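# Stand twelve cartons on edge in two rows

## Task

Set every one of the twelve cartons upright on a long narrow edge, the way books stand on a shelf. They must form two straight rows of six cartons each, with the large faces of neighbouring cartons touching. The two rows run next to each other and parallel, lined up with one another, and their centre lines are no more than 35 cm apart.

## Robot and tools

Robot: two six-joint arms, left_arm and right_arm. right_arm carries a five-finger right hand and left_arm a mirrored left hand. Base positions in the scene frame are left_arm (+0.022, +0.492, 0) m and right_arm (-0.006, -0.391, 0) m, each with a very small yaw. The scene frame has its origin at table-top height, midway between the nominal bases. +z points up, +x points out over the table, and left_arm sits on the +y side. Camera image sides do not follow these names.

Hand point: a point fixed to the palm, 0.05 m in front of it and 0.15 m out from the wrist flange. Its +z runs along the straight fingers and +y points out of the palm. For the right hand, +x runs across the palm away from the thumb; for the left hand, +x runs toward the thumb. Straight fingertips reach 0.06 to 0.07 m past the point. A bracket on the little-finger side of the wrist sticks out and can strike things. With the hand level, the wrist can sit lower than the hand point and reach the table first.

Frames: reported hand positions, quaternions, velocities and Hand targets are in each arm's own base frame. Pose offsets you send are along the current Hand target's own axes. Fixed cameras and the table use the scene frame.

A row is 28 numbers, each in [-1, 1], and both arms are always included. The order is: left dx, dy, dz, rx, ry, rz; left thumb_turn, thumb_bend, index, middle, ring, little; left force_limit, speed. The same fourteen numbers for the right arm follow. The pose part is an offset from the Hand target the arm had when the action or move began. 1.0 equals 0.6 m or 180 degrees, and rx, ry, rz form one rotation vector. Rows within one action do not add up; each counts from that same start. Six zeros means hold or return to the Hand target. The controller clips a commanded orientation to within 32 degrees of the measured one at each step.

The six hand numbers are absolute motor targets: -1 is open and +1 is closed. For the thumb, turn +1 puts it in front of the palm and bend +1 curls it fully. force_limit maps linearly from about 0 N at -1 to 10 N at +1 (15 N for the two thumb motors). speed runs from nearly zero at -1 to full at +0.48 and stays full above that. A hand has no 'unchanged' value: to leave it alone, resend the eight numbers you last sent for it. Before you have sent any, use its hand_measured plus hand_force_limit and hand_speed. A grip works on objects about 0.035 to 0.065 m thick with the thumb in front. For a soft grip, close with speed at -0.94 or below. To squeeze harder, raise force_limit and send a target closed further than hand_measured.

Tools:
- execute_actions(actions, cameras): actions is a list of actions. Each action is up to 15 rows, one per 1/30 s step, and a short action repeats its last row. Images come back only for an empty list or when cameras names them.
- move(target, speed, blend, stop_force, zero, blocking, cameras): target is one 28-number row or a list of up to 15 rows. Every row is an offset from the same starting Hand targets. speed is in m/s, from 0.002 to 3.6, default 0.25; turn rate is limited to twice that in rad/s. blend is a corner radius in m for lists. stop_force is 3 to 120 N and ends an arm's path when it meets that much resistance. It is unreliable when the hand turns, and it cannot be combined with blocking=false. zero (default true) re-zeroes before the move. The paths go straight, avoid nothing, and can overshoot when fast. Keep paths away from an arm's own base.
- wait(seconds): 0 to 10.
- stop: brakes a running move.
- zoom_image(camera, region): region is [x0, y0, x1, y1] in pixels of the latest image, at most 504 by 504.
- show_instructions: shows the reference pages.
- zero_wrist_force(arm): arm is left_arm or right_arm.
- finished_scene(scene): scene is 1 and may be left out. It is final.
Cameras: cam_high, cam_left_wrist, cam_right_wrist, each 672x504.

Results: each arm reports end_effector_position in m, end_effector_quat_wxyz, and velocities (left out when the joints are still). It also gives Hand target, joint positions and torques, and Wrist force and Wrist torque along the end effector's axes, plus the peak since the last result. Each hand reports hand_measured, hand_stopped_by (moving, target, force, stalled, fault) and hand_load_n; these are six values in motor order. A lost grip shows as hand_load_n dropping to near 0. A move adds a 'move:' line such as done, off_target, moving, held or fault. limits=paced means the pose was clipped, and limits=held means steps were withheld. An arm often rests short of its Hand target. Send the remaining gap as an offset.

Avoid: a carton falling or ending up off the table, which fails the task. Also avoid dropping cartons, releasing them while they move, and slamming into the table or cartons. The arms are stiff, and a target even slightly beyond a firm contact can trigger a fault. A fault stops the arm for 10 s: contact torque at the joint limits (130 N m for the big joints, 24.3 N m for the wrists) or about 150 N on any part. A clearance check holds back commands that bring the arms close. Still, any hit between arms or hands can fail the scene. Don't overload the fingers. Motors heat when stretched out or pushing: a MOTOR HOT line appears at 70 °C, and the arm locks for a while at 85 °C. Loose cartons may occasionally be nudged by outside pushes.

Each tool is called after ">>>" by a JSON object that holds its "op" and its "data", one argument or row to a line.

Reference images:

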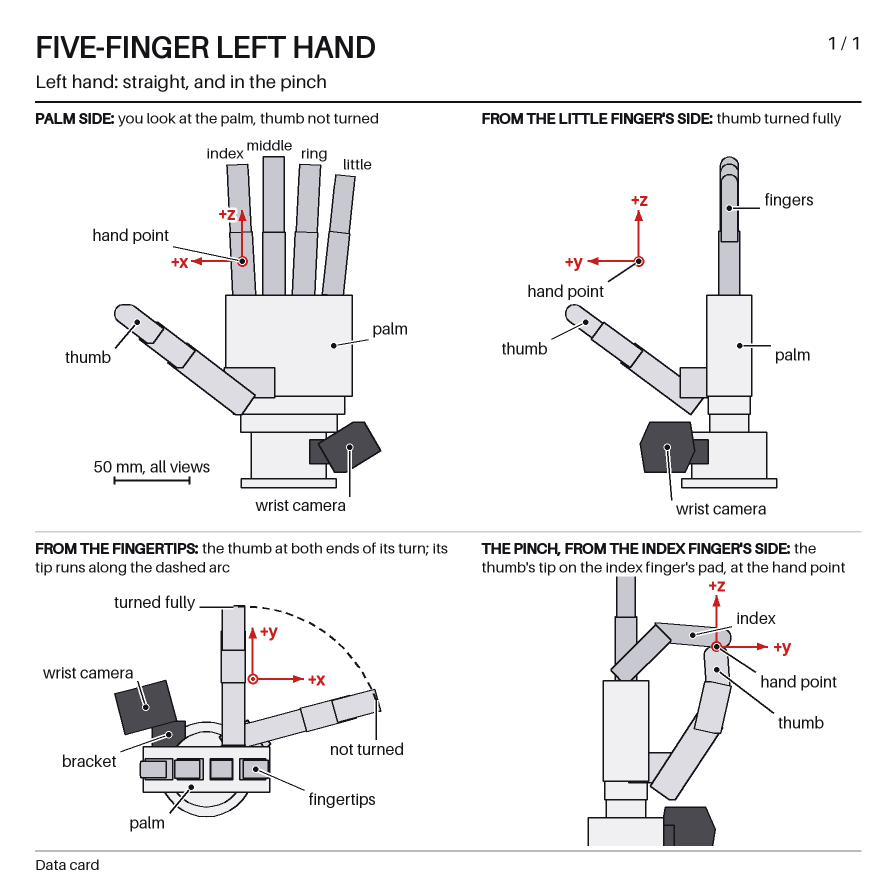

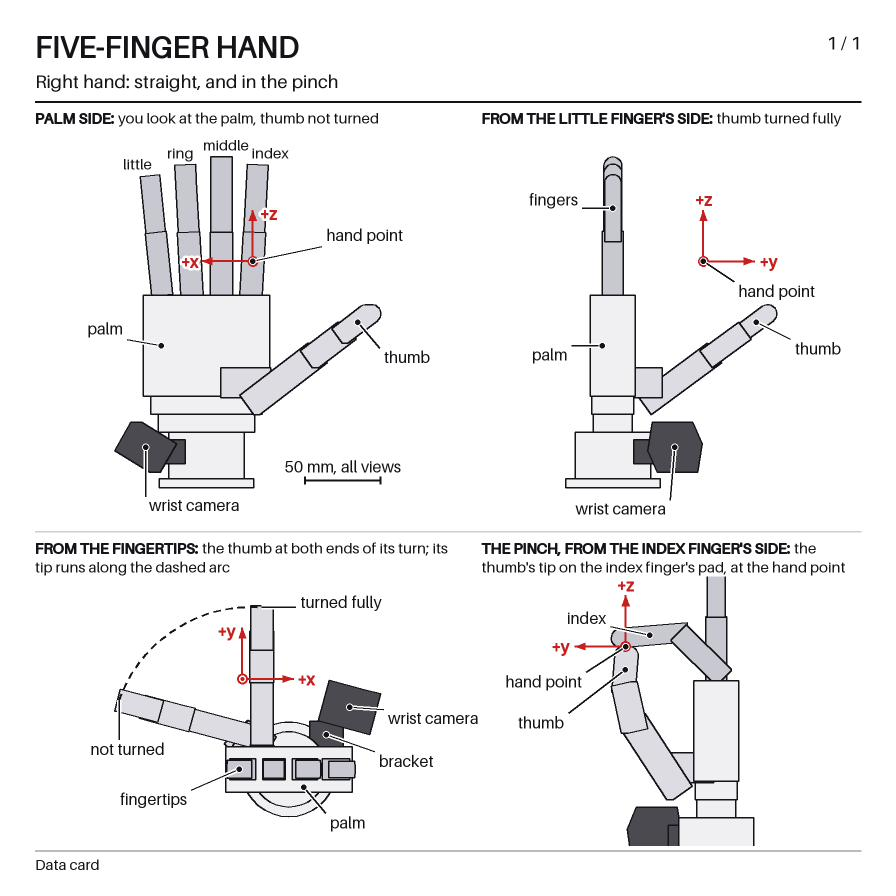

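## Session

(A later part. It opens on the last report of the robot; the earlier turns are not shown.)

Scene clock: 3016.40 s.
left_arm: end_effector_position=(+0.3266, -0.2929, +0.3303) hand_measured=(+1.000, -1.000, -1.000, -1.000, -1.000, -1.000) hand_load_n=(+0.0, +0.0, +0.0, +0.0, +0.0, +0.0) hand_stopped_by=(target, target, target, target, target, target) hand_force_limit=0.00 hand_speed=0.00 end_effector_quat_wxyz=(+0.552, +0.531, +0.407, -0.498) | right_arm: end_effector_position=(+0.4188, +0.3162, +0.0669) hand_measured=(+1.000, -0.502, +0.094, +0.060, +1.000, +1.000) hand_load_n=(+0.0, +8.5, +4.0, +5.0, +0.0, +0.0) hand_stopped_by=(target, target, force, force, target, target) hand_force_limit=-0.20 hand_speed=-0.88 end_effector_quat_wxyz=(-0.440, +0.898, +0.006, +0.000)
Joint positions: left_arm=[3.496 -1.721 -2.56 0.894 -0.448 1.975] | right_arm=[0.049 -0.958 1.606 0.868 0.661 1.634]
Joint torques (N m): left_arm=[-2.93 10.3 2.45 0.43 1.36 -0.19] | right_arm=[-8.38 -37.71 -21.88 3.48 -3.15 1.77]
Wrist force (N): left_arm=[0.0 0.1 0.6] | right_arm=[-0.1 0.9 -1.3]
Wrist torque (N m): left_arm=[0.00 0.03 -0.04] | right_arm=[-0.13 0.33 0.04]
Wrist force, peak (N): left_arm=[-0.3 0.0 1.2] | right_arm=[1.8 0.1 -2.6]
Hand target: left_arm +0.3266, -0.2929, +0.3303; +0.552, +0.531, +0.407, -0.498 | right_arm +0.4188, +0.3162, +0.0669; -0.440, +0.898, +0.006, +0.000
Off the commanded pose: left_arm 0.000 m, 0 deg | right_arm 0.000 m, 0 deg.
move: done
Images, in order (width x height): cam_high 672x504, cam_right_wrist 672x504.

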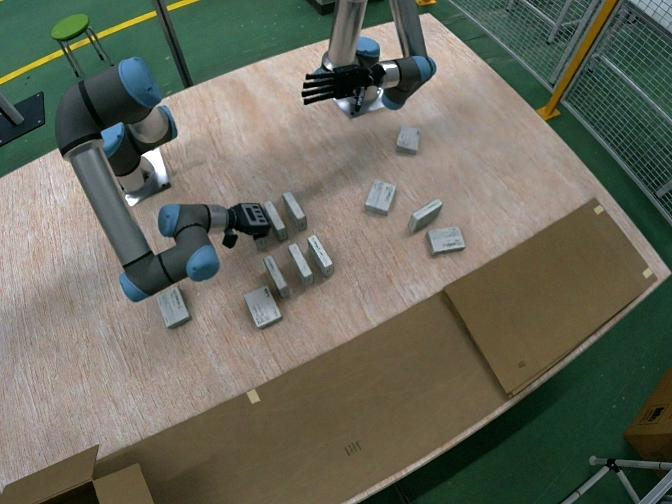

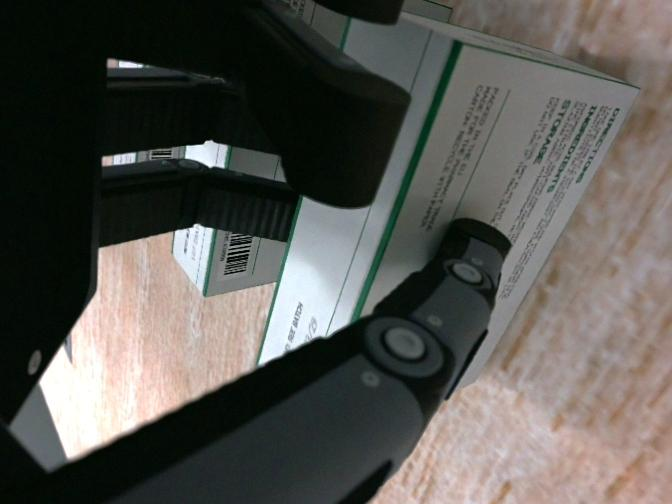

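>>> {"op": "move", "data": {
  "target": [0,0,0,0,0,0,1,-1,-1,-1,-1,-1,0,0,0,0.0132,0.0102,0,0,0,1,-0.5,0.35,0.35,1,1,-0.2,-0.88],
  "speed": 0.012,
  "stop_force": 3,
  "cameras": []
}}

>>> {"op": "move", "data": {
  "target": [
    [0,0,0,0,0,0,1,-1,-1,-1,-1,-1,0,0,0,0,0,0,0,0,1,-0.5,-0.12,-0.12,1,1,-0.2,-0.7],
    [0,0,0,0,0,0,1,-1,-1,-1,-1,-1,0,0,0,0.004,-0.0053,0,0,0,1,-0.5,-0.12,-0.12,1,1,-0.2,-0.7],
    [0,0,0,0,0,0,1,-1,-1,-1,-1,-1,0,0,0,-0.146,-0.1243,0,0,0,1,-0.5,-0.12,-0.12,1,1,-0.2,-0.7],
    [0,0,0,0,0,0,1,-1,-1,-1,-1,-1,0,0,0.2133,0.1838,-0.5395,0,0.0119,0.0092,1,-0.5,-0.12,-0.12,1,1,-0.2,-0.7],
    [0,0,0,0,0,0,1,-1,-1,-1,-1,-1,0,0,0.2133,0.2518,-0.4872,0,0.0119,0.0092,1,-1,-1,-1,1,1,-0.2,-0.5]
  ],
  "speed": [0.05,0.03,0.15,0.25,0.12],
  "cameras": ["cam_high","cam_right_wrist"]
}}

Scene clock: 3039.10 s.
left_arm: end_effector_position=(+0.3266, -0.2929, +0.3303) hand_measured=(+1.000, -1.000, -1.000, -1.000, -1.000, -1.000) hand_load_n=(+0.5, +0.0, +0.0, +0.0, +0.0, +0.0) hand_stopped_by=(target, target, target, target, target, target) hand_force_limit=0.00 hand_speed=0.00 end_effector_quat_wxyz=(+0.552, +0.531, +0.407, -0.498) | right_arm: end_effector_position=(+0.4188, +0.3162, +0.0615) hand_measured=(+1.000, -0.502, +0.094, +0.060, +1.000, +1.000) hand_load_n=(-0.5, +8.5, +4.0, +5.0, +0.0, +0.0) hand_stopped_by=(target, target, force, force, target, target) hand_force_limit=-0.20 hand_speed=-0.88 end_effector_quat_wxyz=(-0.440, +0.898, +0.006, +0.000)
Joint positions: left_arm=[3.496 -1.721 -2.56 0.894 -0.448 1.975] | right_arm=[0.049 -0.95 1.61 0.857 0.661 1.634]
Joint torques (N m): left_arm=[-3 10.11 2.22 0.51 1.41 -0.21] | right_arm=[6.01 -42.91 -20.85 4.38 0.54 -0.44]
Wrist force (N): left_arm=[0.3 -0.2 0.7] | right_arm=[0.1 0.1 -2.3]
Wrist torque (N m): left_arm=[-0.06 0.00 -0.02] | right_arm=[-0.14 0.30 0.05]
Wrist force, peak (N): left_arm=[-0.3 0.2 1.1] | right_arm=[1.2 -5.1 -7.9]
Hand target: left_arm +0.3266, -0.2929, +0.3303; +0.552, +0.531, +0.407, -0.498 | right_arm +0.4189, +0.3162, +0.0615; -0.440, +0.898, +0.006, +0.000 (not the last commanded pose)
Off the commanded pose: left_arm 0.000 m, 0 deg | right_arm 0.005 m, 0 deg.
move: contact (right_arm)
No camera images: "cameras" was empty.

Scene clock: 3044.90 s.
left_arm: end_effector_position=(+0.3266, -0.2929, +0.3303) hand_measured=(+1.000, -1.000, -1.000, -1.000, -1.000, -1.000) hand_load_n=(+0.0, +0.0, +0.0, +0.0, +0.0, +0.0) hand_stopped_by=(target, target, target, target, target, target) hand_force_limit=0.00 hand_speed=0.00 end_effector_quat_wxyz=(+0.552, +0.531, +0.407, -0.498) | right_arm: end_effector_position=(+0.5499, -0.0060, +0.1219) hand_measured=(+1.000, -1.000, -1.000, -1.000, +1.000, +1.000) hand_load_n=(+0.0, +0.0, +0.0, +0.0, +0.0, +0.0) hand_stopped_by=(target, target, target, target, target, target) hand_force_limit=-0.20 hand_speed=-0.50 end_effector_quat_wxyz=(-0.440, +0.898, -0.016, +0.010)
Joint positions: left_arm=[3.496 -1.721 -2.56 0.894 -0.448 1.975] | right_arm=[-0.509 -0.729 1.186 1.642 0.789 0.874]
Joint torques (N m): left_arm=[-3.48 10.19 2.63 0.43 1.32 -0.11] | right_arm=[-13.86 -38.52 -22.56 1.27 -0.34 1.84]
Wrist force (N): left_arm=[0.1 -0.1 0.7] | right_arm=[0.5 0.2 -1.5]
Wrist torque (N m): left_arm=[-0.04 0.02 -0.03] | right_arm=[-0.20 0.23 -0.08]
Wrist force, peak (N): left_arm=[-0.2 -0.1 1.2] | right_arm=[0.3 -1.2 -3.4]
Hand target: left_arm +0.3266, -0.2929, +0.3303; +0.552, +0.531, +0.407, -0.498 | right_arm +0.5499, -0.0060, +0.1219; -0.440, +0.898, -0.016, +0.010
Off the commanded pose: left_arm 0.000 m, 0 deg | right_arm 0.000 m, 0 deg.
move: done
Images, in order (width x height): cam_high 672x504, cam_right_wrist 672x504.

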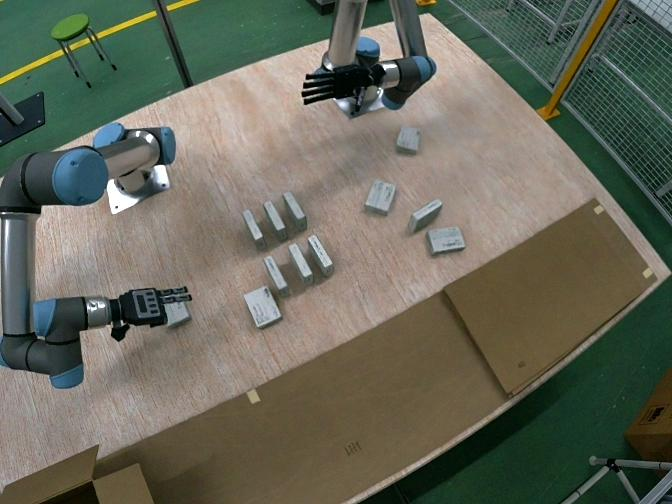

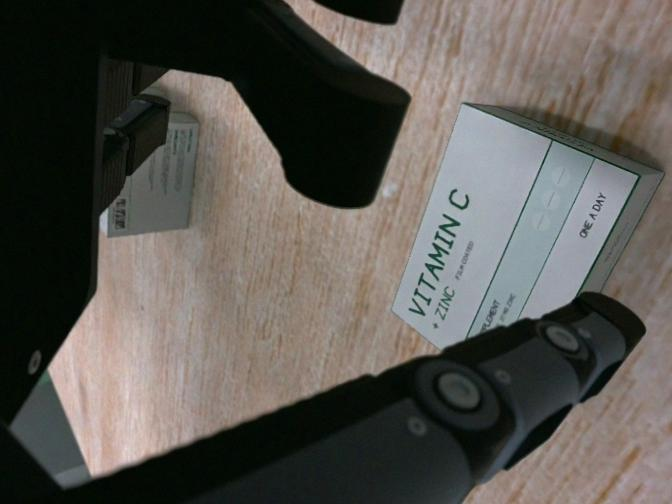

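>>> {"op": "move", "data": {
  "target": [
    [0,0,0,0,0,0,1,-1,-1,-1,-1,-1,0,0,0,0.1145,0.0884,0,-0.0282,-0.0217,1,-1,-1,-1,1,1,-0.2,-0.5],
    [0,0,0,0,0,0,1,-1,-1,-1,-1,-1,0,0,-0.0037,0.0941,0.1147,0,-0.0282,-0.0217,1,-1,-1,-1,1,1,-0.2,-0.5],
    [0,0,0,0,0,0,1,-1,-1,-1,-1,-1,0,0,-0.0037,0.0941,0.1147,0,-0.0282,-0.0217,1,-1,0.2,0.2,1,1,-0.2,-0.85],
    [0,0,0,0,0,0,1,-1,-1,-1,-1,-1,0,0,-0.0037,-0.0771,-0.0175,0,-0.0282,-0.0217,1,-1,0.2,0.2,1,1,-0.2,-0.85]
  ],
  "speed": [0.1,0.06,0.06,0.12],
  "cameras": ["cam_high","cam_right_wrist"]
}}

Scene clock: 3071.50 s.
left_arm: end_effector_position=(+0.3266, -0.2929, +0.3303) hand_measured=(+1.000, -1.000, -1.000, -1.000, -1.000, -1.000) hand_load_n=(+0.5, +0.0, +0.0, +0.0, +0.0, +0.0) hand_stopped_by=(target, target, target, target, target, target) hand_force_limit=0.00 hand_speed=0.00 end_effector_quat_wxyz=(+0.552, +0.531, +0.407, -0.498) | right_arm: end_effector_position=(+0.5483, +0.0141, +0.1648) hand_measured=(+1.000, -1.000, -0.182, -0.182, +1.000, +1.000) hand_load_n=(-1.0, +2.0, +4.0, +5.0, +0.0, +0.0) hand_stopped_by=(target, target, force, force, target, target) hand_force_limit=-0.20 hand_speed=-0.85 end_effector_quat_wxyz=(-0.439, +0.897, +0.034, -0.015)
Joint positions: left_arm=[3.496 -1.721 -2.56 0.894 -0.448 1.975] | right_arm=[-0.46 -0.752 1.121 1.78 0.822 0.801]
Joint torques (N m): left_arm=[-3.46 10.39 3.37 0.44 1.39 -0.07] | right_arm=[8.43 -44.25 -10.36 3.04 -0.95 -1.42]
Wrist force (N): left_arm=[-0.2 -0.1 1.1] | right_arm=[0.4 0.6 -1.2]
Wrist torque (N m): left_arm=[-0.06 0.08 -0.05] | right_arm=[-0.18 0.26 -0.01]
Wrist force, peak (N): left_arm=[-0.1 -0.1 1.2] | right_arm=[0.1 -1.0 -2.5]
Hand target: left_arm +0.3266, -0.2929, +0.3303; +0.552, +0.531, +0.407, -0.498 | right_arm +0.5482, +0.0141, +0.1649; -0.439, +0.897, +0.035, -0.015
Off the commanded pose: left_arm 0.000 m, 0 deg | right_arm 0.000 m, 0 deg.
move: done
Images, in order (width x height): cam_high 672x504, cam_right_wrist 672x504.

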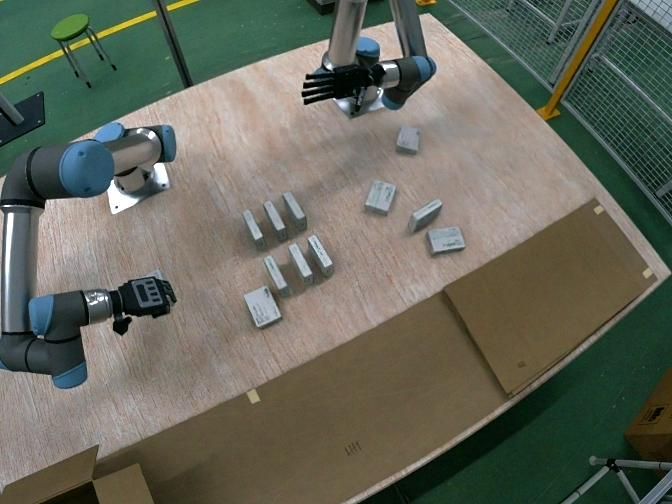

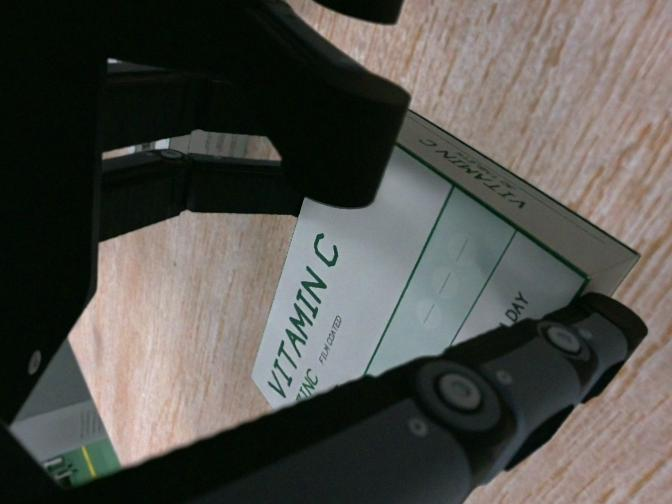

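>>> {"op": "move", "data": {
  "target": [
    [0,0,0,0,0,0,1,-1,-1,-1,-1,-1,0,0,0.0365,-0.12,0.1148,0.0101,0.0662,0.501,1,-1,0.2,0.2,1,1,-0.2,-0.85],
    [0,0,0,0,0,0,1,-1,-1,-1,-1,-1,0,0,0.073,-0.2087,0.2568,-0.0197,-0.1287,-0.9774,1,-1,0.2,0.2,1,1,-0.2,-0.85],
    [0,0,0,0,0,0,1,-1,-1,-1,-1,-1,0,0,0.073,-0.0628,0.3692,-0.0197,-0.1287,-0.9774,1,-1,0.2,0.2,1,1,-0.2,-0.85]
  ],
  "speed": [0.3,0.3,0.1],
  "blend": [0.02,0.01,0],
  "cameras": ["cam_high","cam_right_wrist"]
}}

>>> {"op": "move", "data": {
  "target": [0,0,0,0,0,0,1,-1,-1,-1,-1,-1,0,0,0.0,-0.0122,0.0158,0,0,0,1,-1,0.2,0.2,1,1,-0.2,-0.85],
  "speed": 0.01,
  "stop_force": 3,
  "cameras": ["cam_right_wrist"]
}}

Scene clock: 3109.70 s.
left_arm: end_effector_position=(+0.3266, -0.2929, +0.3303) hand_measured=(+1.000, -1.000, -1.000, -1.000, -1.000, -1.000) hand_load_n=(+0.0, +0.0, +0.0, +0.0, +0.0, +0.0) hand_stopped_by=(target, target, target, target, target, target) hand_force_limit=0.00 hand_speed=0.00 end_effector_quat_wxyz=(+0.552, +0.531, +0.407, -0.498) | right_arm: end_effector_position=(+0.5775, +0.2149, +0.0590) hand_measured=(+1.000, -1.000, -0.182, -0.182, +1.000, +1.000) hand_load_n=(-0.5, +1.5, +4.5, +5.0, +0.5, +0.0) hand_stopped_by=(target, target, force, force, target, target) hand_force_limit=-0.20 hand_speed=-0.85 end_effector_quat_wxyz=(-0.002, -0.008, +0.948, +0.319)
Joint positions: left_arm=[3.496 -1.721 -2.56 0.894 -0.448 1.975] | right_arm=[-0.217 -0.72 1.371 1.091 0.942 4.423]
Joint torques (N m): left_arm=[-3.45 10.95 3 0.45 1.36 -0.06] | right_arm=[-6.97 -41.62 -21.2 3.29 -2.95 0.92]
Wrist force (N): left_arm=[-0.3 0.4 0.6] | right_arm=[0.3 3.0 -1.7]
Wrist torque (N m): left_arm=[0.03 0.08 -0.07] | right_arm=[-0.25 0.35 0.45]
Wrist force, peak (N): left_arm=[0.3 -0.1 1.1] | right_arm=[0.6 4.2 -2.5]
Hand target: left_arm +0.3266, -0.2929, +0.3303; +0.552, +0.531, +0.407, -0.498 | right_arm +0.5775, +0.2150, +0.0590; -0.002, -0.008, +0.948, +0.319
Off the commanded pose: left_arm 0.000 m, 0 deg | right_arm 0.000 m, 0 deg.
move: done
Images, in order (width x height): cam_high 672x504, cam_right_wrist 672x504.

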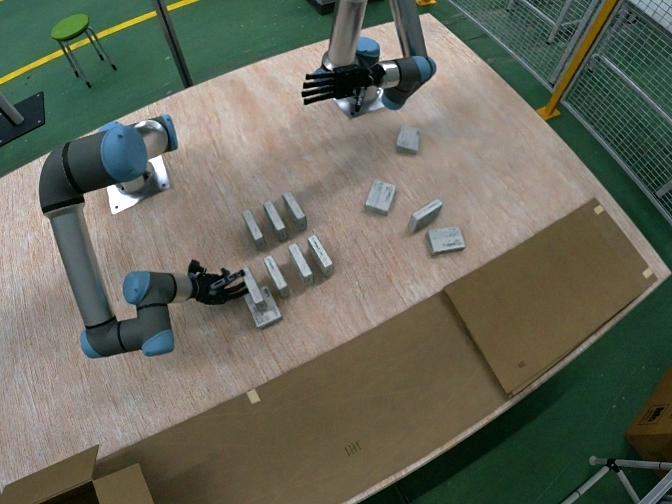

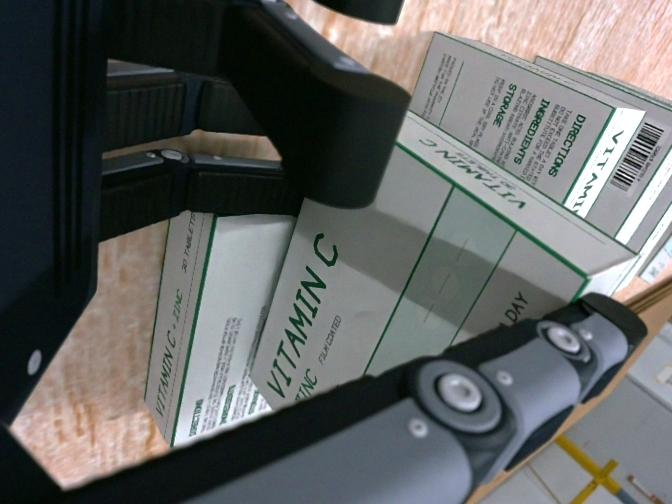

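Scene clock: 3111.37 s.
left_arm: end_effector_position=(+0.3266, -0.2929, +0.3303) hand_measured=(+1.000, -1.000, -1.000, -1.000, -1.000, -1.000) hand_load_n=(+0.5, +0.0, +0.0, +0.0, +0.0, +0.0) hand_stopped_by=(target, target, target, target, target, target) hand_force_limit=0.00 hand_speed=0.00 end_effector_quat_wxyz=(+0.552, +0.531, +0.407, -0.498) | right_arm: end_effector_position=(+0.5775, +0.2149, +0.0526) hand_measured=(+1.000, -1.000, -0.182, -0.182, +1.000, +1.000) hand_load_n=(-3.5, +1.5, +2.5, +5.0, +0.0, +0.0) hand_stopped_by=(target, target, force, force, target, target) hand_force_limit=-0.20 hand_speed=-0.85 end_effector_quat_wxyz=(-0.002, -0.008, +0.948, +0.319)
Joint positions: left_arm=[3.496 -1.721 -2.56 0.894 -0.448 1.975] | right_arm=[-0.217 -0.71 1.372 1.081 0.942 4.423]
Joint torques (N m): left_arm=[-3.53 10.86 2.63 0.46 1.4 -0.03] | right_arm=[-9.52 -49.88 -20.23 4.78 -2.17 0.3]
Wrist force (N): left_arm=[0.2 -0.1 0.8] | right_arm=[-0.2 4.1 -2.8]
Wrist torque (N m): left_arm=[-0.05 0.01 -0.02] | right_arm=[-0.26 0.27 0.38]
Wrist force, peak (N): left_arm=[-0.1 0.3 1.1] | right_arm=[1.5 5.0 -4.5]
Hand target: left_arm +0.3266, -0.2929, +0.3303; +0.552, +0.531, +0.407, -0.498 | right_arm +0.5775, +0.2149, +0.0527; -0.002, -0.008, +0.948, +0.319 (not the last commanded pose)
Off the commanded pose: left_arm 0.000 m, 0 deg | right_arm 0.006 m, 0 deg.
move: contact (right_arm)
Images, in order (width x height): cam_right_wrist 672x504.

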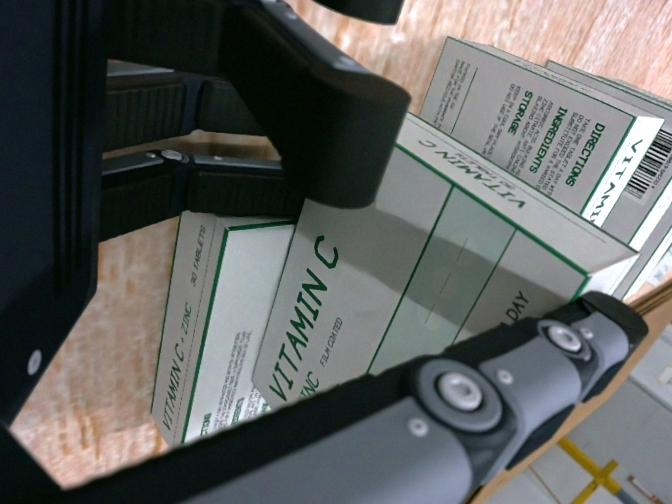

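>>> {"op": "move", "data": {
  "target": [
    [0,0,0,0,0,0,1,-1,-1,-1,-1,-1,0,0,0,0.001,-0.0013,0,0,0,1,-1,0.2,0.2,1,1,-0.2,-0.85],
    [0,0,0,0,0,0,1,-1,-1,-1,-1,-1,0,0,0,0.001,-0.0013,0,0,0,1,-1,-0.33,-0.33,1,1,-0.2,-0.85],
    [0,0,0,0,0,0,1,-1,-1,-1,-1,-1,0,0,0,0.0041,-0.0053,0,0,0,1,-1,-0.33,-0.33,1,1,-0.2,-0.85],
    [0,0,0,0,0,0,1,-1,-1,-1,-1,-1,0,0,0.0014,-0.0884,-0.0764,0,0,0,1,-1,-0.33,-0.33,1,1,-0.2,-0.85]
  ],
  "speed": [0.02,0.02,0.03,0.06],
  "cameras": ["cam_high"]
}}

>>> {"op": "move", "data": {
  "target": [
    [0,0,0,0,0,0,1,-1,-1,-1,-1,-1,0,0,-0.0002,0.1312,-0.1431,0,-0.0644,-0.4958,1,-1,-0.33,-0.33,1,1,-0.2,-0.85],
    [0,0,0,0,0,0,1,-1,-1,-1,-1,-1,0,0,-0.034,0.2465,-0.0493,0,-0.1289,-0.9917,1,-1,-0.33,-0.33,1,1,-0.2,-0.85],
    [0,0,0,0,0,0,1,-1,-1,-1,-1,-1,0,0,-0.034,0.2465,-0.0493,0,-0.1289,-0.9917,1,-0.5,-0.25,-0.25,1,1,-0.2,-0.5]
  ],
  "speed": [0.35,0.35,0.1],
  "cameras": ["cam_high","cam_right_wrist"]
}}

Scene clock: 3133.07 s.
left_arm: end_effector_position=(+0.3266, -0.2929, +0.3303) hand_measured=(+1.000, -1.000, -1.000, -1.000, -1.000, -1.000) hand_load_n=(+0.5, +0.0, +0.0, +0.0, +0.0, +0.0) hand_stopped_by=(target, target, target, target, target, target) hand_force_limit=0.00 hand_speed=0.00 end_effector_quat_wxyz=(+0.552, +0.531, +0.407, -0.498) | right_arm: end_effector_position=(+0.5778, +0.1448, +0.0570) hand_measured=(+1.000, -1.000, -0.330, -0.330, +1.000, +1.000) hand_load_n=(+0.0, +0.0, +0.0, +0.0, +0.0, +0.0) hand_stopped_by=(target, target, target, target, target, target) hand_force_limit=-0.20 hand_speed=-0.85 end_effector_quat_wxyz=(-0.002, -0.008, +0.948, +0.319) end_effector_velocity=(+0.000, +0.002, +0.000) end_effector_angular_velocity=(+0.000, -0.001, -0.001)
Joint positions: left_arm=[3.496 -1.721 -2.56 0.894 -0.448 1.975] | right_arm=[-0.343 -0.702 1.369 1.163 0.969 4.273]
Joint velocities: left_arm=[within noise] | right_arm=[0.003 0 0 -0.003 -0.001 0.005]
Joint torques (N m): left_arm=[-3.82 10.71 2.58 0.47 1.35 -0.04] | right_arm=[12.81 -50.32 -10.79 1.1 -2.72 2.04]
Wrist force (N): left_arm=[0.1 -0.3 0.5] | right_arm=[0.6 3.5 -2.1]
Wrist torque (N m): left_arm=[-0.07 0.02 -0.02] | right_arm=[-0.22 0.30 0.31]
Wrist force, peak (N): left_arm=[-0.1 -0.1 1.2] | right_arm=[0.1 4.2 -3.4]
Hand target: left_arm +0.3266, -0.2929, +0.3303; +0.552, +0.531, +0.407, -0.498 | right_arm +0.5778, +0.1450, +0.0571; -0.002, -0.008, +0.948, +0.319
Off the commanded pose: left_arm 0.000 m, 0 deg | right_arm 0.000 m, 0 deg.
move: done
Images, in order (width x height): cam_high 672x504.

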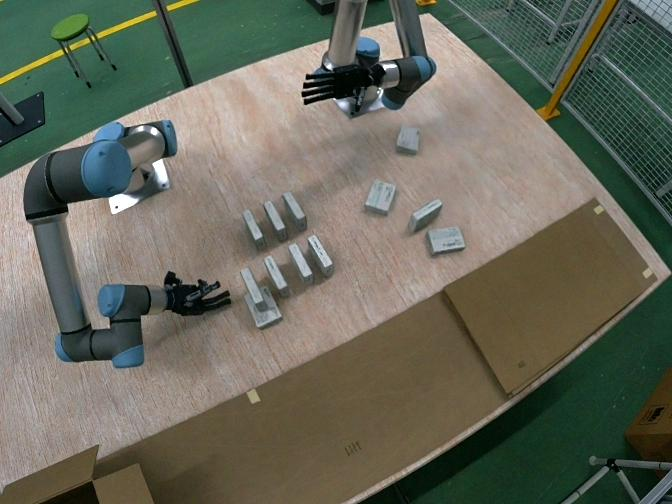

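Scene clock: 3139.30 s.
left_arm: end_effector_position=(+0.3266, -0.2929, +0.3303) hand_measured=(+1.000, -1.000, -1.000, -1.000, -1.000, -1.000) hand_load_n=(+0.0, +0.0, +0.0, +0.0, +0.0, +0.0) hand_stopped_by=(target, target, target, target, target, target) hand_force_limit=0.00 hand_speed=0.00 end_effector_quat_wxyz=(+0.552, +0.531, +0.407, -0.498) | right_arm: end_effector_position=(+0.5964, +0.2452, +0.1701) hand_measured=(+1.000, -0.500, -0.250, -0.250, +1.000, +1.000) hand_load_n=(+0.0, +0.0, +0.0, +0.0, +0.0, +0.0) hand_stopped_by=(target, target, target, target, target, target) hand_force_limit=-0.20 hand_speed=-0.50 end_effector_quat_wxyz=(-0.438, +0.899, +0.007, -0.003)
Joint positions: left_arm=[3.496 -1.721 -2.56 0.894 -0.448 1.975] | right_arm=[-0.076 -0.669 0.837 1.517 0.669 1.422]
Joint torques (N m): left_arm=[-3.86 11.39 2.53 0.45 1.38 0.06] | right_arm=[-13.08 -39.63 -12.07 1.17 -1.34 -1.82]
Wrist force (N): left_arm=[0.0 0.0 0.7] | right_arm=[0.1 0.1 -1.6]
Wrist torque (N m): left_arm=[-0.03 0.04 -0.04] | right_arm=[-0.21 0.29 -0.09]
Wrist force, peak (N): left_arm=[-0.2 0.2 1.2] | right_arm=[0.3 3.6 -2.2]
Hand target: left_arm +0.3266, -0.2929, +0.3303; +0.552, +0.531, +0.407, -0.498 | right_arm +0.5964, +0.2452, +0.1701; -0.438, +0.899, +0.007, -0.003
Off the commanded pose: left_arm 0.000 m, 0 deg | right_arm 0.000 m, 0 deg.
move: done
Images, in order (width x height): cam_high 672x504, cam_right_wrist 672x504.

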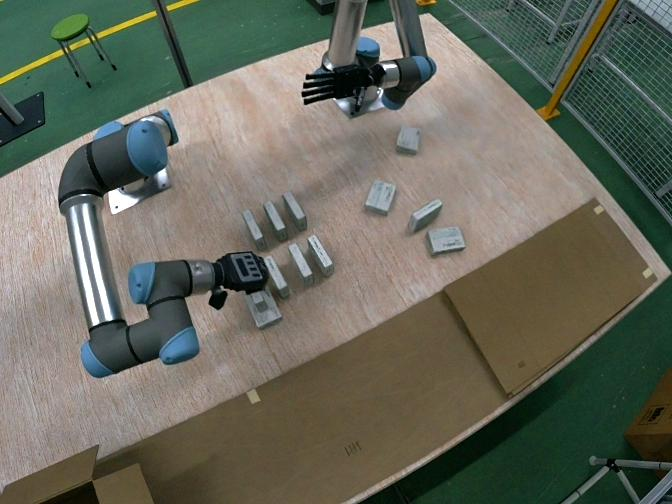

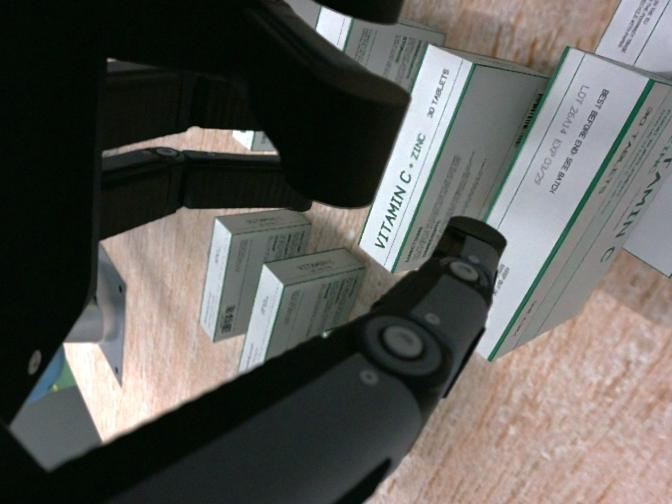

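>>> {"op": "move", "data": {
  "target": [0,0,0,0,0,0,1,-1,-1,-1,-1,-1,0,0,0,0.1092,0.0792,0,0,0,1,-0.5,-0.25,-0.25,1,1,-0.2,-0.5],
  "speed": 0.07,
  "stop_force": 4,
  "cameras": ["cam_right_wrist"]
}}

>>> {"op": "move", "data": {
  "target": [
    [0,0,0,0,0,0,1,-1,-1,-1,-1,-1,0,0,0,-0.0061,0.0079,0,0,0,1,-0.5,-0.25,-0.25,1,1,-0.2,-0.5],
    [0,0,0,0,0,0,1,-1,-1,-1,-1,-1,0,0,0,-0.0061,0.0079,0,0,0,1,-0.5,0.35,0.35,1,1,-0.2,-0.88]
  ],
  "speed": 0.04,
  "cameras": ["cam_right_wrist"]
}}

>>> {"op": "move", "data": {
  "target": [
    [0,0,0,0,0,0,1,-1,-1,-1,-1,-1,0,0,0,-0.1057,-0.0813,0,0,0,1,-0.5,0.35,0.35,1,1,-0.2,-0.88],
    [0,0,0,0,0,0,1,-1,-1,-1,-1,-1,0,0,-0.297,-0.109,-0.0768,0,0,0,1,-0.5,0.35,0.35,1,1,-0.2,-0.88],
    [0,0,0,0,0,0,1,-1,-1,-1,-1,-1,0,0,-0.297,0.0247,0.026,0,0,0,1,-0.5,0.35,0.35,1,1,-0.2,-0.88]
  ],
  "speed": [0.12,0.18,0.08],
  "blend": [0.01,0.01,0],
  "cameras": ["cam_high","cam_right_wrist"]
}}

>>> {"op": "move", "data": {
  "target": [0,0,0,0,0,0,1,-1,-1,-1,-1,-1,0,0,0,0.0132,0.0102,0,0,0,1,-0.5,0.35,0.35,1,1,-0.2,-0.88],
  "speed": 0.012,
  "stop_force": 3,
  "cameras": []
}}

Scene clock: 3171.80 s.
left_arm: end_effector_position=(+0.3266, -0.2929, +0.3303) hand_measured=(+1.000, -1.000, -1.000, -1.000, -1.000, -1.000) hand_load_n=(+0.0, +0.0, +0.5, +0.0, +0.0, +0.5) hand_stopped_by=(target, target, target, target, target, target) hand_force_limit=0.00 hand_speed=0.00 end_effector_quat_wxyz=(+0.552, +0.531, +0.407, -0.498) | right_arm: end_effector_position=(+0.5966, +0.2423, +0.0892) hand_measured=(+1.000, -0.500, -0.250, -0.250, +1.000, +1.000) hand_load_n=(+0.0, +0.0, +0.0, +0.0, +0.0, +0.0) hand_stopped_by=(target, target, target, target, target, target) hand_force_limit=-0.20 hand_speed=-0.50 end_effector_quat_wxyz=(-0.438, +0.899, +0.007, -0.003)
Joint positions: left_arm=[3.496 -1.721 -2.56 0.894 -0.448 1.975] | right_arm=[-0.081 -0.609 0.938 1.363 0.669 1.415]
Joint torques (N m): left_arm=[-4.48 11.12 3.04 0.33 1.36 0.07] | right_arm=[-0.78 -56.42 -24.52 2.02 -1.32 1.8]
Wrist force (N): left_arm=[0.0 -0.2 0.5] | right_arm=[0.2 0.1 -1.2]
Wrist torque (N m): left_arm=[-0.05 0.04 -0.03] | right_arm=[-0.22 0.26 0.04]
Wrist force, peak (N): left_arm=[-0.2 -0.3 1.1] | right_arm=[0.1 -0.3 -2.1]
Hand target: left_arm +0.3266, -0.2929, +0.3303; +0.552, +0.531, +0.407, -0.498 | right_arm +0.5966, +0.2423, +0.0892; -0.438, +0.899, +0.007, -0.003
Off the commanded pose: left_arm 0.000 m, 0 deg | right_arm 0.000 m, 0 deg.
move: done
Images, in order (width x height): cam_right_wrist 672x504.

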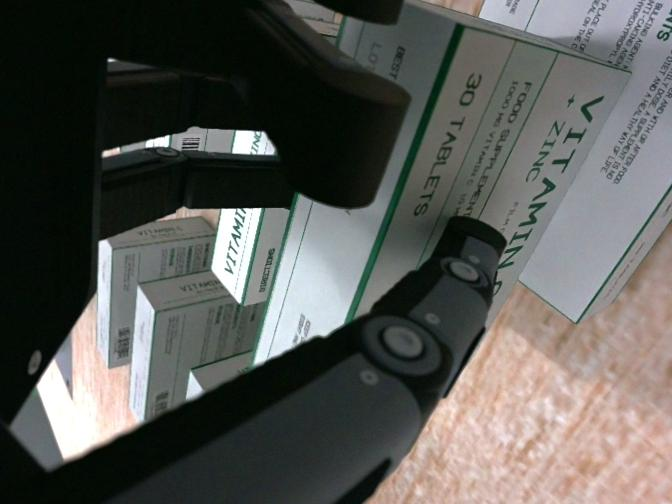

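Scene clock: 3173.80 s.
left_arm: end_effector_position=(+0.3266, -0.2929, +0.3303) hand_measured=(+1.000, -1.000, -1.000, -1.000, -1.000, -1.000) hand_load_n=(+0.0, +0.0, +0.0, +0.0, +0.0, +0.0) hand_stopped_by=(target, target, target, target, target, target) hand_force_limit=0.00 hand_speed=0.00 end_effector_quat_wxyz=(+0.552, +0.531, +0.407, -0.498) | right_arm: end_effector_position=(+0.5965, +0.2483, +0.0892) hand_measured=(+1.000, -0.502, +0.094, +0.060, +1.000, +1.000) hand_load_n=(-0.5, +8.5, +4.5, +4.0, +0.0, +0.0) hand_stopped_by=(target, target, force, force, target, target) hand_force_limit=-0.20 hand_speed=-0.88 end_effector_quat_wxyz=(-0.438, +0.899, +0.007, -0.003)
Joint positions: left_arm=[3.496 -1.721 -2.56 0.894 -0.448 1.975] | right_arm=[-0.071 -0.607 0.932 1.355 0.668 1.43]
Joint torques (N m): left_arm=[-4.59 10.93 2.93 0.46 1.33 0.08] | right_arm=[-13.6 -50.05 -9.53 4.5 -0.07 -1.78]
Wrist force (N): left_arm=[0.3 -0.1 0.7] | right_arm=[0.3 0.7 -0.9]
Wrist torque (N m): left_arm=[-0.05 -0.01 -0.02] | right_arm=[-0.19 0.24 -0.10]
Wrist force, peak (N): left_arm=[0.0 -0.3 1.1] | right_arm=[0.4 0.3 -1.6]
Hand target: left_arm +0.3266, -0.2929, +0.3303; +0.552, +0.531, +0.407, -0.498 | right_arm +0.5965, +0.2483, +0.0892; -0.438, +0.899, +0.007, -0.003
Off the commanded pose: left_arm 0.000 m, 0 deg | right_arm 0.000 m, 0 deg.
move: done
Images, in order (width x height): cam_right_wrist 672x504.

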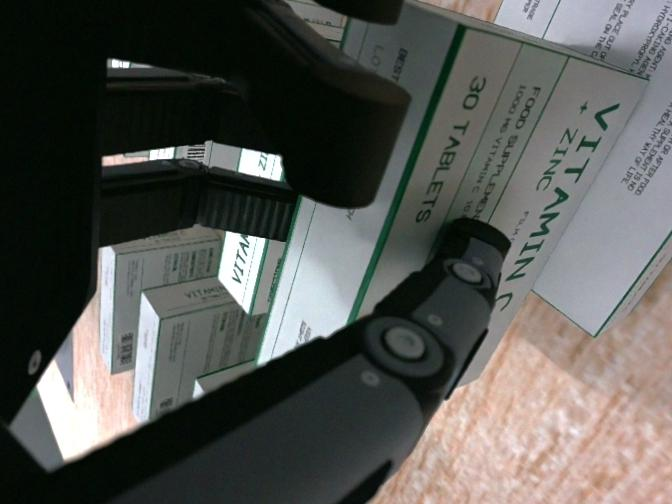

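Scene clock: 3177.13 s.
left_arm: end_effector_position=(+0.3266, -0.2929, +0.3303) hand_measured=(+1.000, -1.000, -1.000, -1.000, -1.000, -1.000) hand_load_n=(+0.0, +0.0, +0.0, +0.0, +0.0, +0.0) hand_stopped_by=(target, target, target, target, target, target) hand_force_limit=0.00 hand_speed=0.00 end_effector_quat_wxyz=(+0.552, +0.531, +0.407, -0.498) | right_arm: end_effector_position=(+0.4183, +0.2487, +0.0676) hand_measured=(+1.000, -0.502, +0.094, +0.060, +1.000, +1.000) hand_load_n=(-1.0, +8.5, +4.5, +4.0, +0.0, +0.0) hand_stopped_by=(target, target, force, force, target, target) hand_force_limit=-0.20 hand_speed=-0.88 end_effector_quat_wxyz=(-0.438, +0.899, +0.007, -0.003)
Joint positions: left_arm=[3.496 -1.721 -2.56 0.894 -0.448 1.975] | right_arm=[-0.099 -0.964 1.677 1.001 0.672 1.386]
Joint torques (N m): left_arm=[-4.38 11.27 3.2 0.54 1.32 -0.05] | right_arm=[-8.02 -35.85 -20.18 3.49 0.46 1.51]
Wrist force (N): left_arm=[0.2 -0.3 0.4] | right_arm=[0.2 0.8 -1.0]
Wrist torque (N m): left_arm=[-0.06 -0.01 -0.02] | right_arm=[-0.15 0.26 0.05]
Wrist force, peak (N): left_arm=[-0.3 -0.3 1.1] | right_arm=[1.9 -0.3 -2.2]
Hand target: left_arm +0.3266, -0.2929, +0.3303; +0.552, +0.531, +0.407, -0.498 | right_arm +0.4183, +0.2487, +0.0676; -0.438, +0.899, +0.007, -0.003
Off the commanded pose: left_arm 0.000 m, 0 deg | right_arm 0.000 m, 0 deg.
move: done
Images, in order (width x height): cam_high 672x504, cam_right_wrist 672x504.

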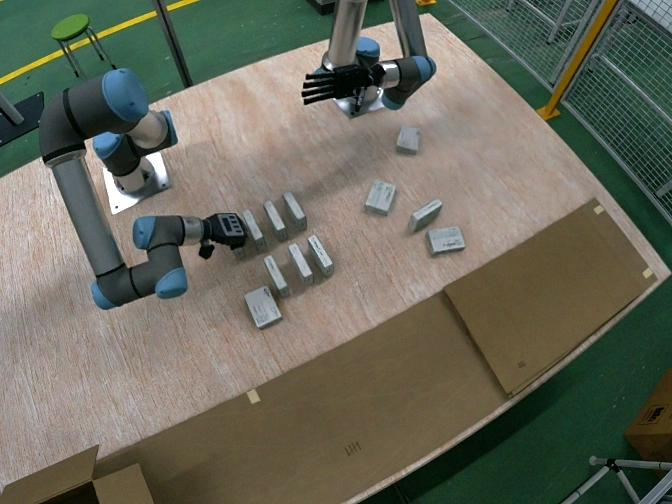

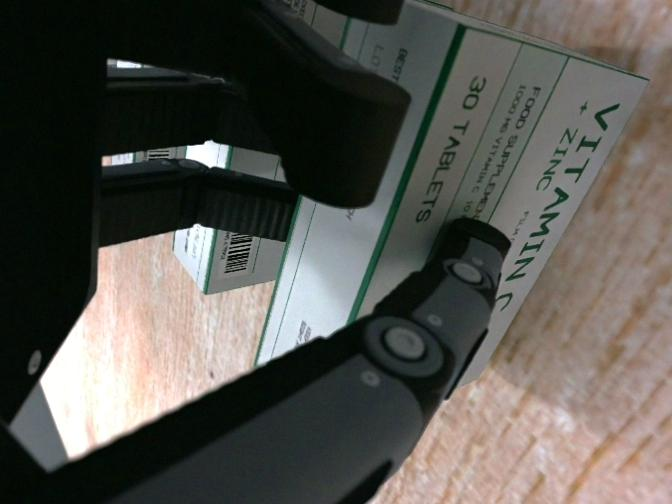

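Scene clock: 3178.67 s.
left_arm: end_effector_position=(+0.3266, -0.2929, +0.3303) hand_measured=(+1.000, -1.000, -1.000, -1.000, -1.000, -1.000) hand_load_n=(+0.0, +0.5, +0.0, +0.0, +0.0, +0.0) hand_stopped_by=(target, target, target, target, target, target) hand_force_limit=0.00 hand_speed=0.00 end_effector_quat_wxyz=(+0.552, +0.531, +0.407, -0.498) | right_arm: end_effector_position=(+0.4183, +0.2487, +0.0613) hand_measured=(+1.000, -0.502, +0.094, +0.060, +1.000, +1.000) hand_load_n=(-1.0, +8.5, +4.0, +4.5, +0.0, +0.0) hand_stopped_by=(target, target, force, force, target, target) hand_force_limit=-0.20 hand_speed=-0.88 end_effector_quat_wxyz=(-0.438, +0.899, +0.007, -0.003)
Joint positions: left_arm=[3.496 -1.721 -2.56 0.894 -0.448 1.975] | right_arm=[-0.099 -0.954 1.681 0.988 0.672 1.386]
Joint torques (N m): left_arm=[-4.85 11.37 2.74 0.41 1.33 0.09] | right_arm=[-9.77 -42.27 -19.78 4.57 0.45 0.08]
Wrist force (N): left_arm=[0.0 -0.1 0.5] | right_arm=[0.2 -0.2 -1.9]
Wrist torque (N m): left_arm=[-0.03 0.04 -0.04] | right_arm=[-0.21 0.27 0.03]
Wrist force, peak (N): left_arm=[0.2 -0.1 1.1] | right_arm=[0.8 -4.7 -7.3]
Hand target: left_arm +0.3266, -0.2929, +0.3303; +0.552, +0.531, +0.407, -0.498 | right_arm +0.4183, +0.2487, +0.0613; -0.438, +0.899, +0.007, -0.003 (not the last commanded pose)
Off the commanded pose: left_arm 0.000 m, 0 deg | right_arm 0.004 m, 0 deg.
move: contact (right_arm)
No camera images: "cameras" was empty.

>>> {"op": "move", "data": {
  "target": [
    [0,0,0,0,0,0,1,-1,-1,-1,-1,-1,0,0,0,0,0,0,0,0,1,-0.5,-0.12,-0.12,1,1,-0.2,-0.7],
    [0,0,0,0,0,0,1,-1,-1,-1,-1,-1,0,0,0,0.004,-0.0053,0,0,0,1,-0.5,-0.12,-0.12,1,1,-0.2,-0.7],
    [0,0,0,0,0,0,1,-1,-1,-1,-1,-1,0,0,0,-0.146,-0.1243,0,0,0,1,-0.5,-0.12,-0.12,1,1,-0.2,-0.7],
    [0,0,0,0,0,0,1,-1,-1,-1,-1,-1,0,0,-0.0403,0.1047,-0.655,0,0,0,1,-0.5,-0.12,-0.12,1,1,-0.2,-0.7]
  ],
  "speed": [0.05,0.03,0.15,0.25],
  "cameras": ["cam_high"]
}}

>>> {"op": "move", "data": {
  "target": [0.2065,0.1645,-0.1065,-0.1984,0.1937,-0.5348,1,-1,-1,-1,1,1,-0.2,-0.5,0,0,0,0,0,0,1,-0.5,-0.12,-0.12,1,1,-0.2,-0.7],
  "speed": 0.2,
  "cameras": ["cam_high","cam_left_wrist"]
}}

Scene clock: 3283.20 s.
left_arm: end_effector_position=(+0.3266, -0.2929, +0.3303) hand_measured=(+1.000, -1.000, -1.000, -1.000, -1.000, -1.000) hand_load_n=(+0.5, +0.0, +0.0, +0.0, +0.0, +0.0) hand_stopped_by=(target, target, target, target, target, target) hand_force_limit=0.00 hand_speed=0.00 end_effector_quat_wxyz=(+0.552, +0.531, +0.407, -0.498) | right_arm: end_effector_position=(+0.3993, -0.0999, +0.2537) hand_measured=(+1.000, -0.500, -0.120, -0.120, +1.000, +1.000) hand_load_n=(+0.0, +0.0, +0.0, +0.0, +0.0, +0.0) hand_stopped_by=(target, target, target, target, target, target) hand_force_limit=-0.20 hand_speed=-0.70 end_effector_quat_wxyz=(-0.438, +0.899, +0.007, -0.003)
Joint positions: left_arm=[3.496 -1.721 -2.56 0.894 -0.448 1.975] | right_arm=[-0.808 -1.088 1.485 1.927 1.005 0.517]
Joint torques (N m): left_arm=[-5.08 11.33 3.07 0.5 1.39 0.19] | right_arm=[-9.77 -34.76 -22.47 4.33 0.14 -0.84]
Wrist force (N): left_arm=[0.2 -0.2 0.7] | right_arm=[0.3 0.1 -1.4]
Wrist torque (N m): left_arm=[-0.07 0.02 -0.03] | right_arm=[-0.22 0.27 -0.13]
Wrist force, peak (N): left_arm=[-0.3 0.1 1.3] | right_arm=[0.0 1.2 -3.3]
Hand target: left_arm +0.3266, -0.2929, +0.3303; +0.552, +0.531, +0.407, -0.498 | right_arm +0.3993, -0.1000, +0.2538; -0.438, +0.899, +0.007, -0.003
Off the commanded pose: left_arm 0.000 m, 0 deg | right_arm 0.000 m, 0 deg.
move: done
Images, in order (width x height): cam_high 672x504.

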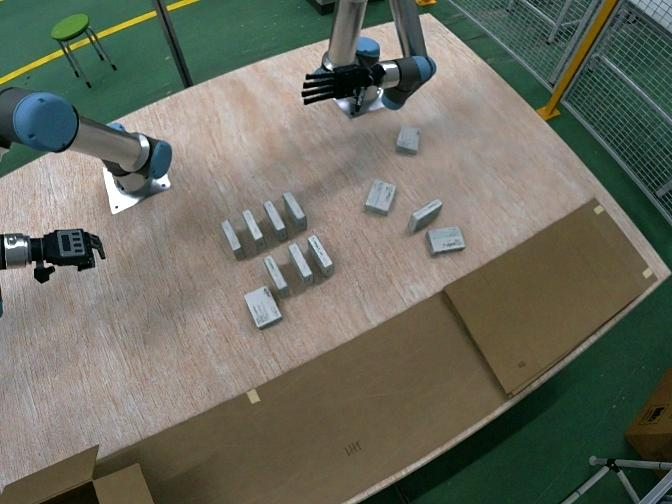

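Scene clock: 3288.40 s.
left_arm: end_effector_position=(+0.4501, -0.2502, +0.2203) hand_measured=(+1.000, -1.000, -1.000, -1.000, +1.000, +1.000) hand_load_n=(+0.0, +0.0, +0.0, +0.0, +0.0, +0.0) hand_stopped_by=(target, target, target, target, target, target) hand_force_limit=-0.20 hand_speed=-0.50 end_effector_quat_wxyz=(+0.000, +0.001, +0.897, -0.441) | right_arm: end_effector_position=(+0.3993, -0.1000, +0.2538) hand_measured=(+1.000, -0.500, -0.120, -0.120, +1.000, +1.000) hand_load_n=(+0.0, +0.5, +0.0, +0.0, +0.0, +0.0) hand_stopped_by=(target, target, target, target, target, target) hand_force_limit=-0.20 hand_speed=-0.70 end_effector_quat_wxyz=(-0.438, +0.899, +0.007, -0.003)
Joint positions: left_arm=[3.235 -2.059 -1.418 1.784 -0.662 -1.416] | right_arm=[-0.808 -1.088 1.485 1.927 1.005 0.517]
Joint torques (N m): left_arm=[7.73 43.72 16.98 -1.64 2.73 0.36] | right_arm=[-13.5 -25.45 -23.93 4.86 1.22 -2.18]
Wrist force (N): left_arm=[1.3 0.6 2.0] | right_arm=[0.5 0.3 -1.4]
Wrist torque (N m): left_arm=[0.19 -0.11 0.30] | right_arm=[-0.19 0.25 -0.11]
Wrist force, peak (N): left_arm=[1.4 0.9 2.0] | right_arm=[0.4 0.2 -1.9]
Hand target: left_arm +0.4501, -0.2501, +0.2203; +0.000, +0.000, +0.897, -0.441 | right_arm +0.3993, -0.1000, +0.2538; -0.438, +0.899, +0.007, -0.003
Off the commanded pose: left_arm 0.000 m, 0 deg | right_arm 0.000 m, 0 deg.
move: done
Images, in order (width x height): cam_high 672x504, cam_left_wrist 672x504.

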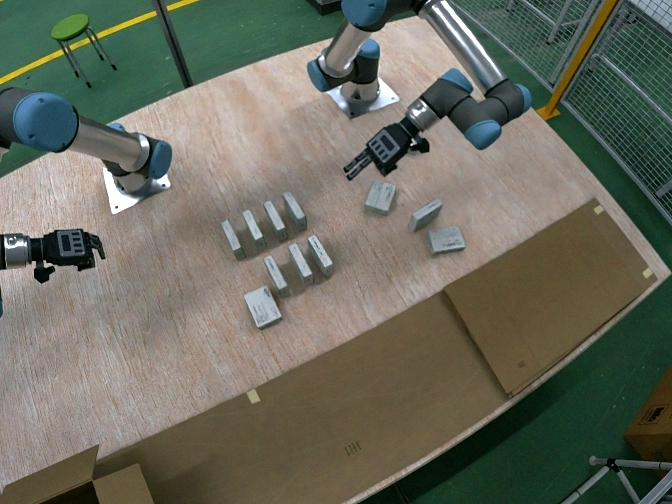

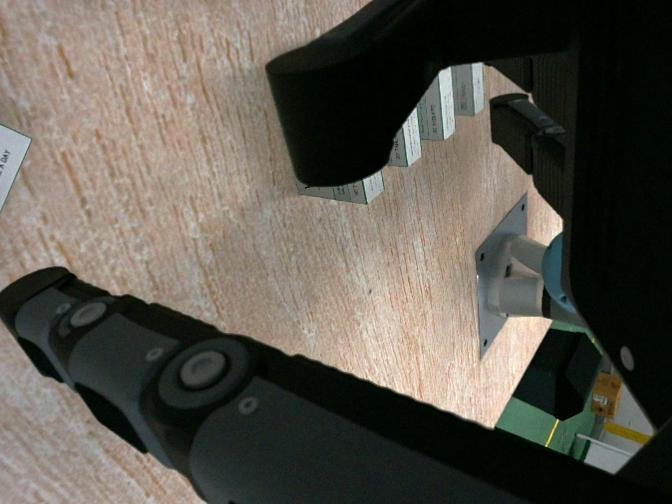

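>>> {"op": "move", "data": {
  "target": [-0.245,0.1697,-0.0565,0,-0.3962,-0.305,1,-0.5,-0.25,-0.25,1,1,-0.2,-0.5,0,0,0,0,0,0,1,-0.5,-0.12,-0.12,1,1,-0.2,-0.7],
  "speed": 0.25,
  "cameras": ["cam_high","cam_left_wrist"]
}}

Scene clock: 3318.53 s.
left_arm: end_effector_position=(+0.5972, -0.1614, +0.1603) hand_measured=(+1.000, -0.500, -0.250, -0.250, +1.000, +1.000) hand_load_n=(+0.0, +0.0, +0.0, +0.0, +0.0, +0.0) hand_stopped_by=(target, target, target, target, target, target) hand_force_limit=-0.20 hand_speed=-0.50 end_effector_quat_wxyz=(-0.312, +0.634, -0.635, +0.312) | right_arm: end_effector_position=(+0.3993, -0.1000, +0.2538) hand_measured=(+1.000, -0.500, -0.120, -0.120, +1.000, +1.000) hand_load_n=(+0.0, +0.0, +0.0, +0.0, +0.0, +0.0) hand_stopped_by=(target, target, target, target, target, target) hand_force_limit=-0.20 hand_speed=-0.70 end_effector_quat_wxyz=(-0.438, +0.899, +0.007, -0.003)
Joint positions: left_arm=[3.148 -1.87 -1.606 2.82 -1.565 -3.136] | right_arm=[-0.808 -1.088 1.485 1.927 1.005 0.517]
Joint torques (N m): left_arm=[5.85 46.83 9.7 -2.36 -1.87 -0.79] | right_arm=[-13.31 -25.89 -24.04 4.71 1.03 -1.97]
Wrist force (N): left_arm=[1.2 0.6 1.8] | right_arm=[0.4 0.4 -1.5]
Wrist torque (N m): left_arm=[0.22 -0.12 0.31] | right_arm=[-0.16 0.26 -0.11]
Wrist force, peak (N): left_arm=[1.6 0.5 2.2] | right_arm=[0.5 0.2 -1.8]
Hand target: left_arm +0.5972, -0.1613, +0.1603; -0.312, +0.634, -0.635, +0.312 | right_arm +0.3993, -0.1000, +0.2538; -0.438, +0.899, +0.007, -0.003
Off the commanded pose: left_arm 0.000 m, 0 deg | right_arm 0.000 m, 0 deg.
move: done
Images, in order (width x height): cam_high 672x504, cam_left_wrist 672x504.

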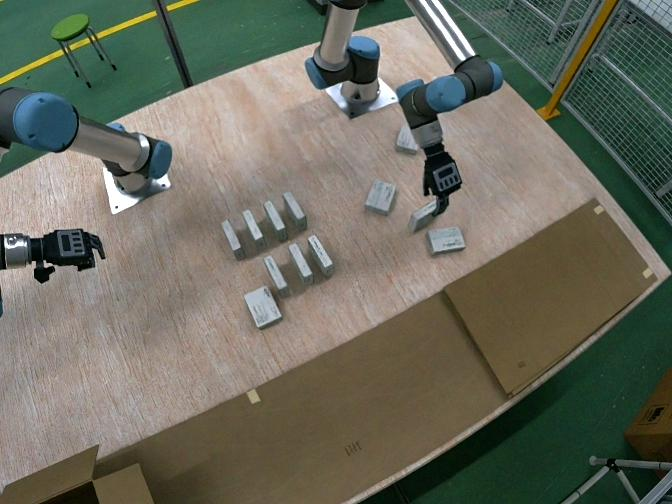

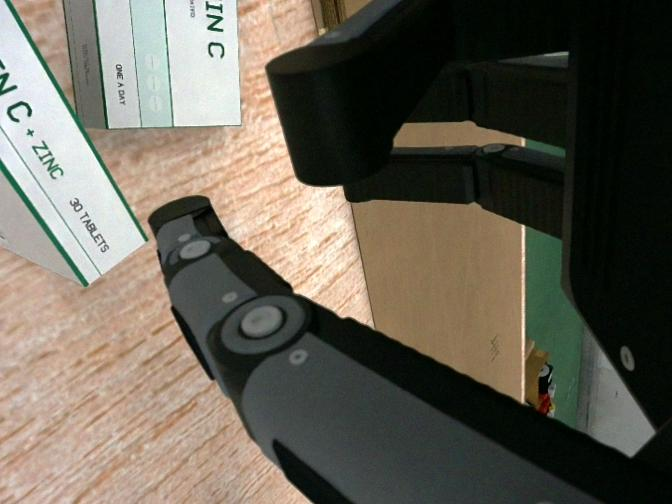

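>>> {"op": "move", "data": {
  "target": [-0.0433,0.0955,0.0407,0,0,0,1,-0.5,-0.25,-0.25,1,1,-0.2,-0.5,0,0,0,0,0,0,1,-0.5,-0.12,-0.12,1,1,-0.2,-0.7],
  "speed": 0.1,
  "cameras": ["cam_left_wrist"]
}}

Scene clock: 3354.40 s.
left_arm: end_effector_position=(+0.5816, -0.1352, +0.0999) hand_measured=(+1.000, -0.500, -0.250, -0.250, +1.000, +1.000) hand_load_n=(+0.0, +0.0, +0.0, +0.0, +0.0, +0.0) hand_stopped_by=(target, target, target, target, target, target) hand_force_limit=-0.20 hand_speed=-0.50 end_effector_quat_wxyz=(-0.312, +0.634, -0.635, +0.312) | right_arm: end_effector_position=(+0.3993, -0.1000, +0.2538) hand_measured=(+1.000, -0.500, -0.120, -0.120, +1.000, +1.000) hand_load_n=(+0.0, +0.0, +0.0, +0.0, +0.0, +0.0) hand_stopped_by=(target, target, target, target, target, target) hand_force_limit=-0.20 hand_speed=-0.70 end_effector_quat_wxyz=(-0.438, +0.899, +0.007, -0.003)
Joint positions: left_arm=[3.211 -1.879 -1.764 2.984 -1.515 -3.098] | right_arm=[-0.808 -1.088 1.485 1.927 1.005 0.517]
Joint torques (N m): left_arm=[-6.26 45 20.89 -0.28 -2.09 -3.04] | right_arm=[-12 -26.18 -23.83 4.62 1.16 -1.97]
Wrist force (N): left_arm=[1.1 0.9 2.1] | right_arm=[0.3 0.3 -1.6]
Wrist torque (N m): left_arm=[0.25 -0.09 0.37] | right_arm=[-0.16 0.28 -0.11]
Wrist force, peak (N): left_arm=[0.9 1.7 2.5] | right_arm=[0.3 0.7 -1.8]
Hand target: left_arm +0.5816, -0.1353, +0.1000; -0.312, +0.634, -0.635, +0.312 | right_arm +0.3993, -0.1000, +0.2538; -0.438, +0.899, +0.007, -0.003
Off the commanded pose: left_arm 0.000 m, 0 deg | right_arm 0.000 m, 0 deg.
move: done
Images, in order (width x height): cam_left_wrist 672x504.

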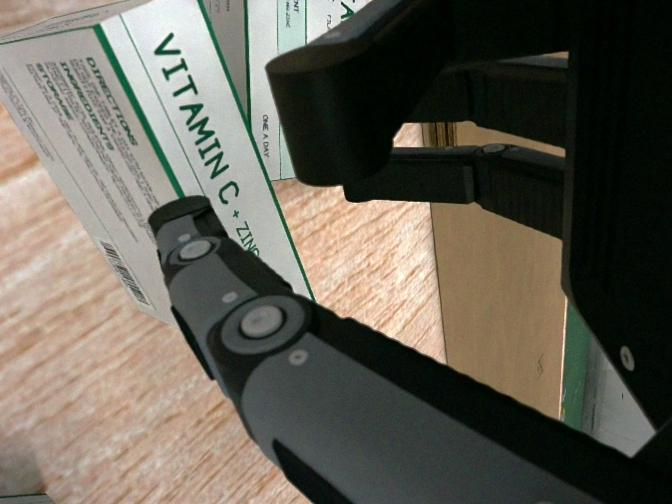

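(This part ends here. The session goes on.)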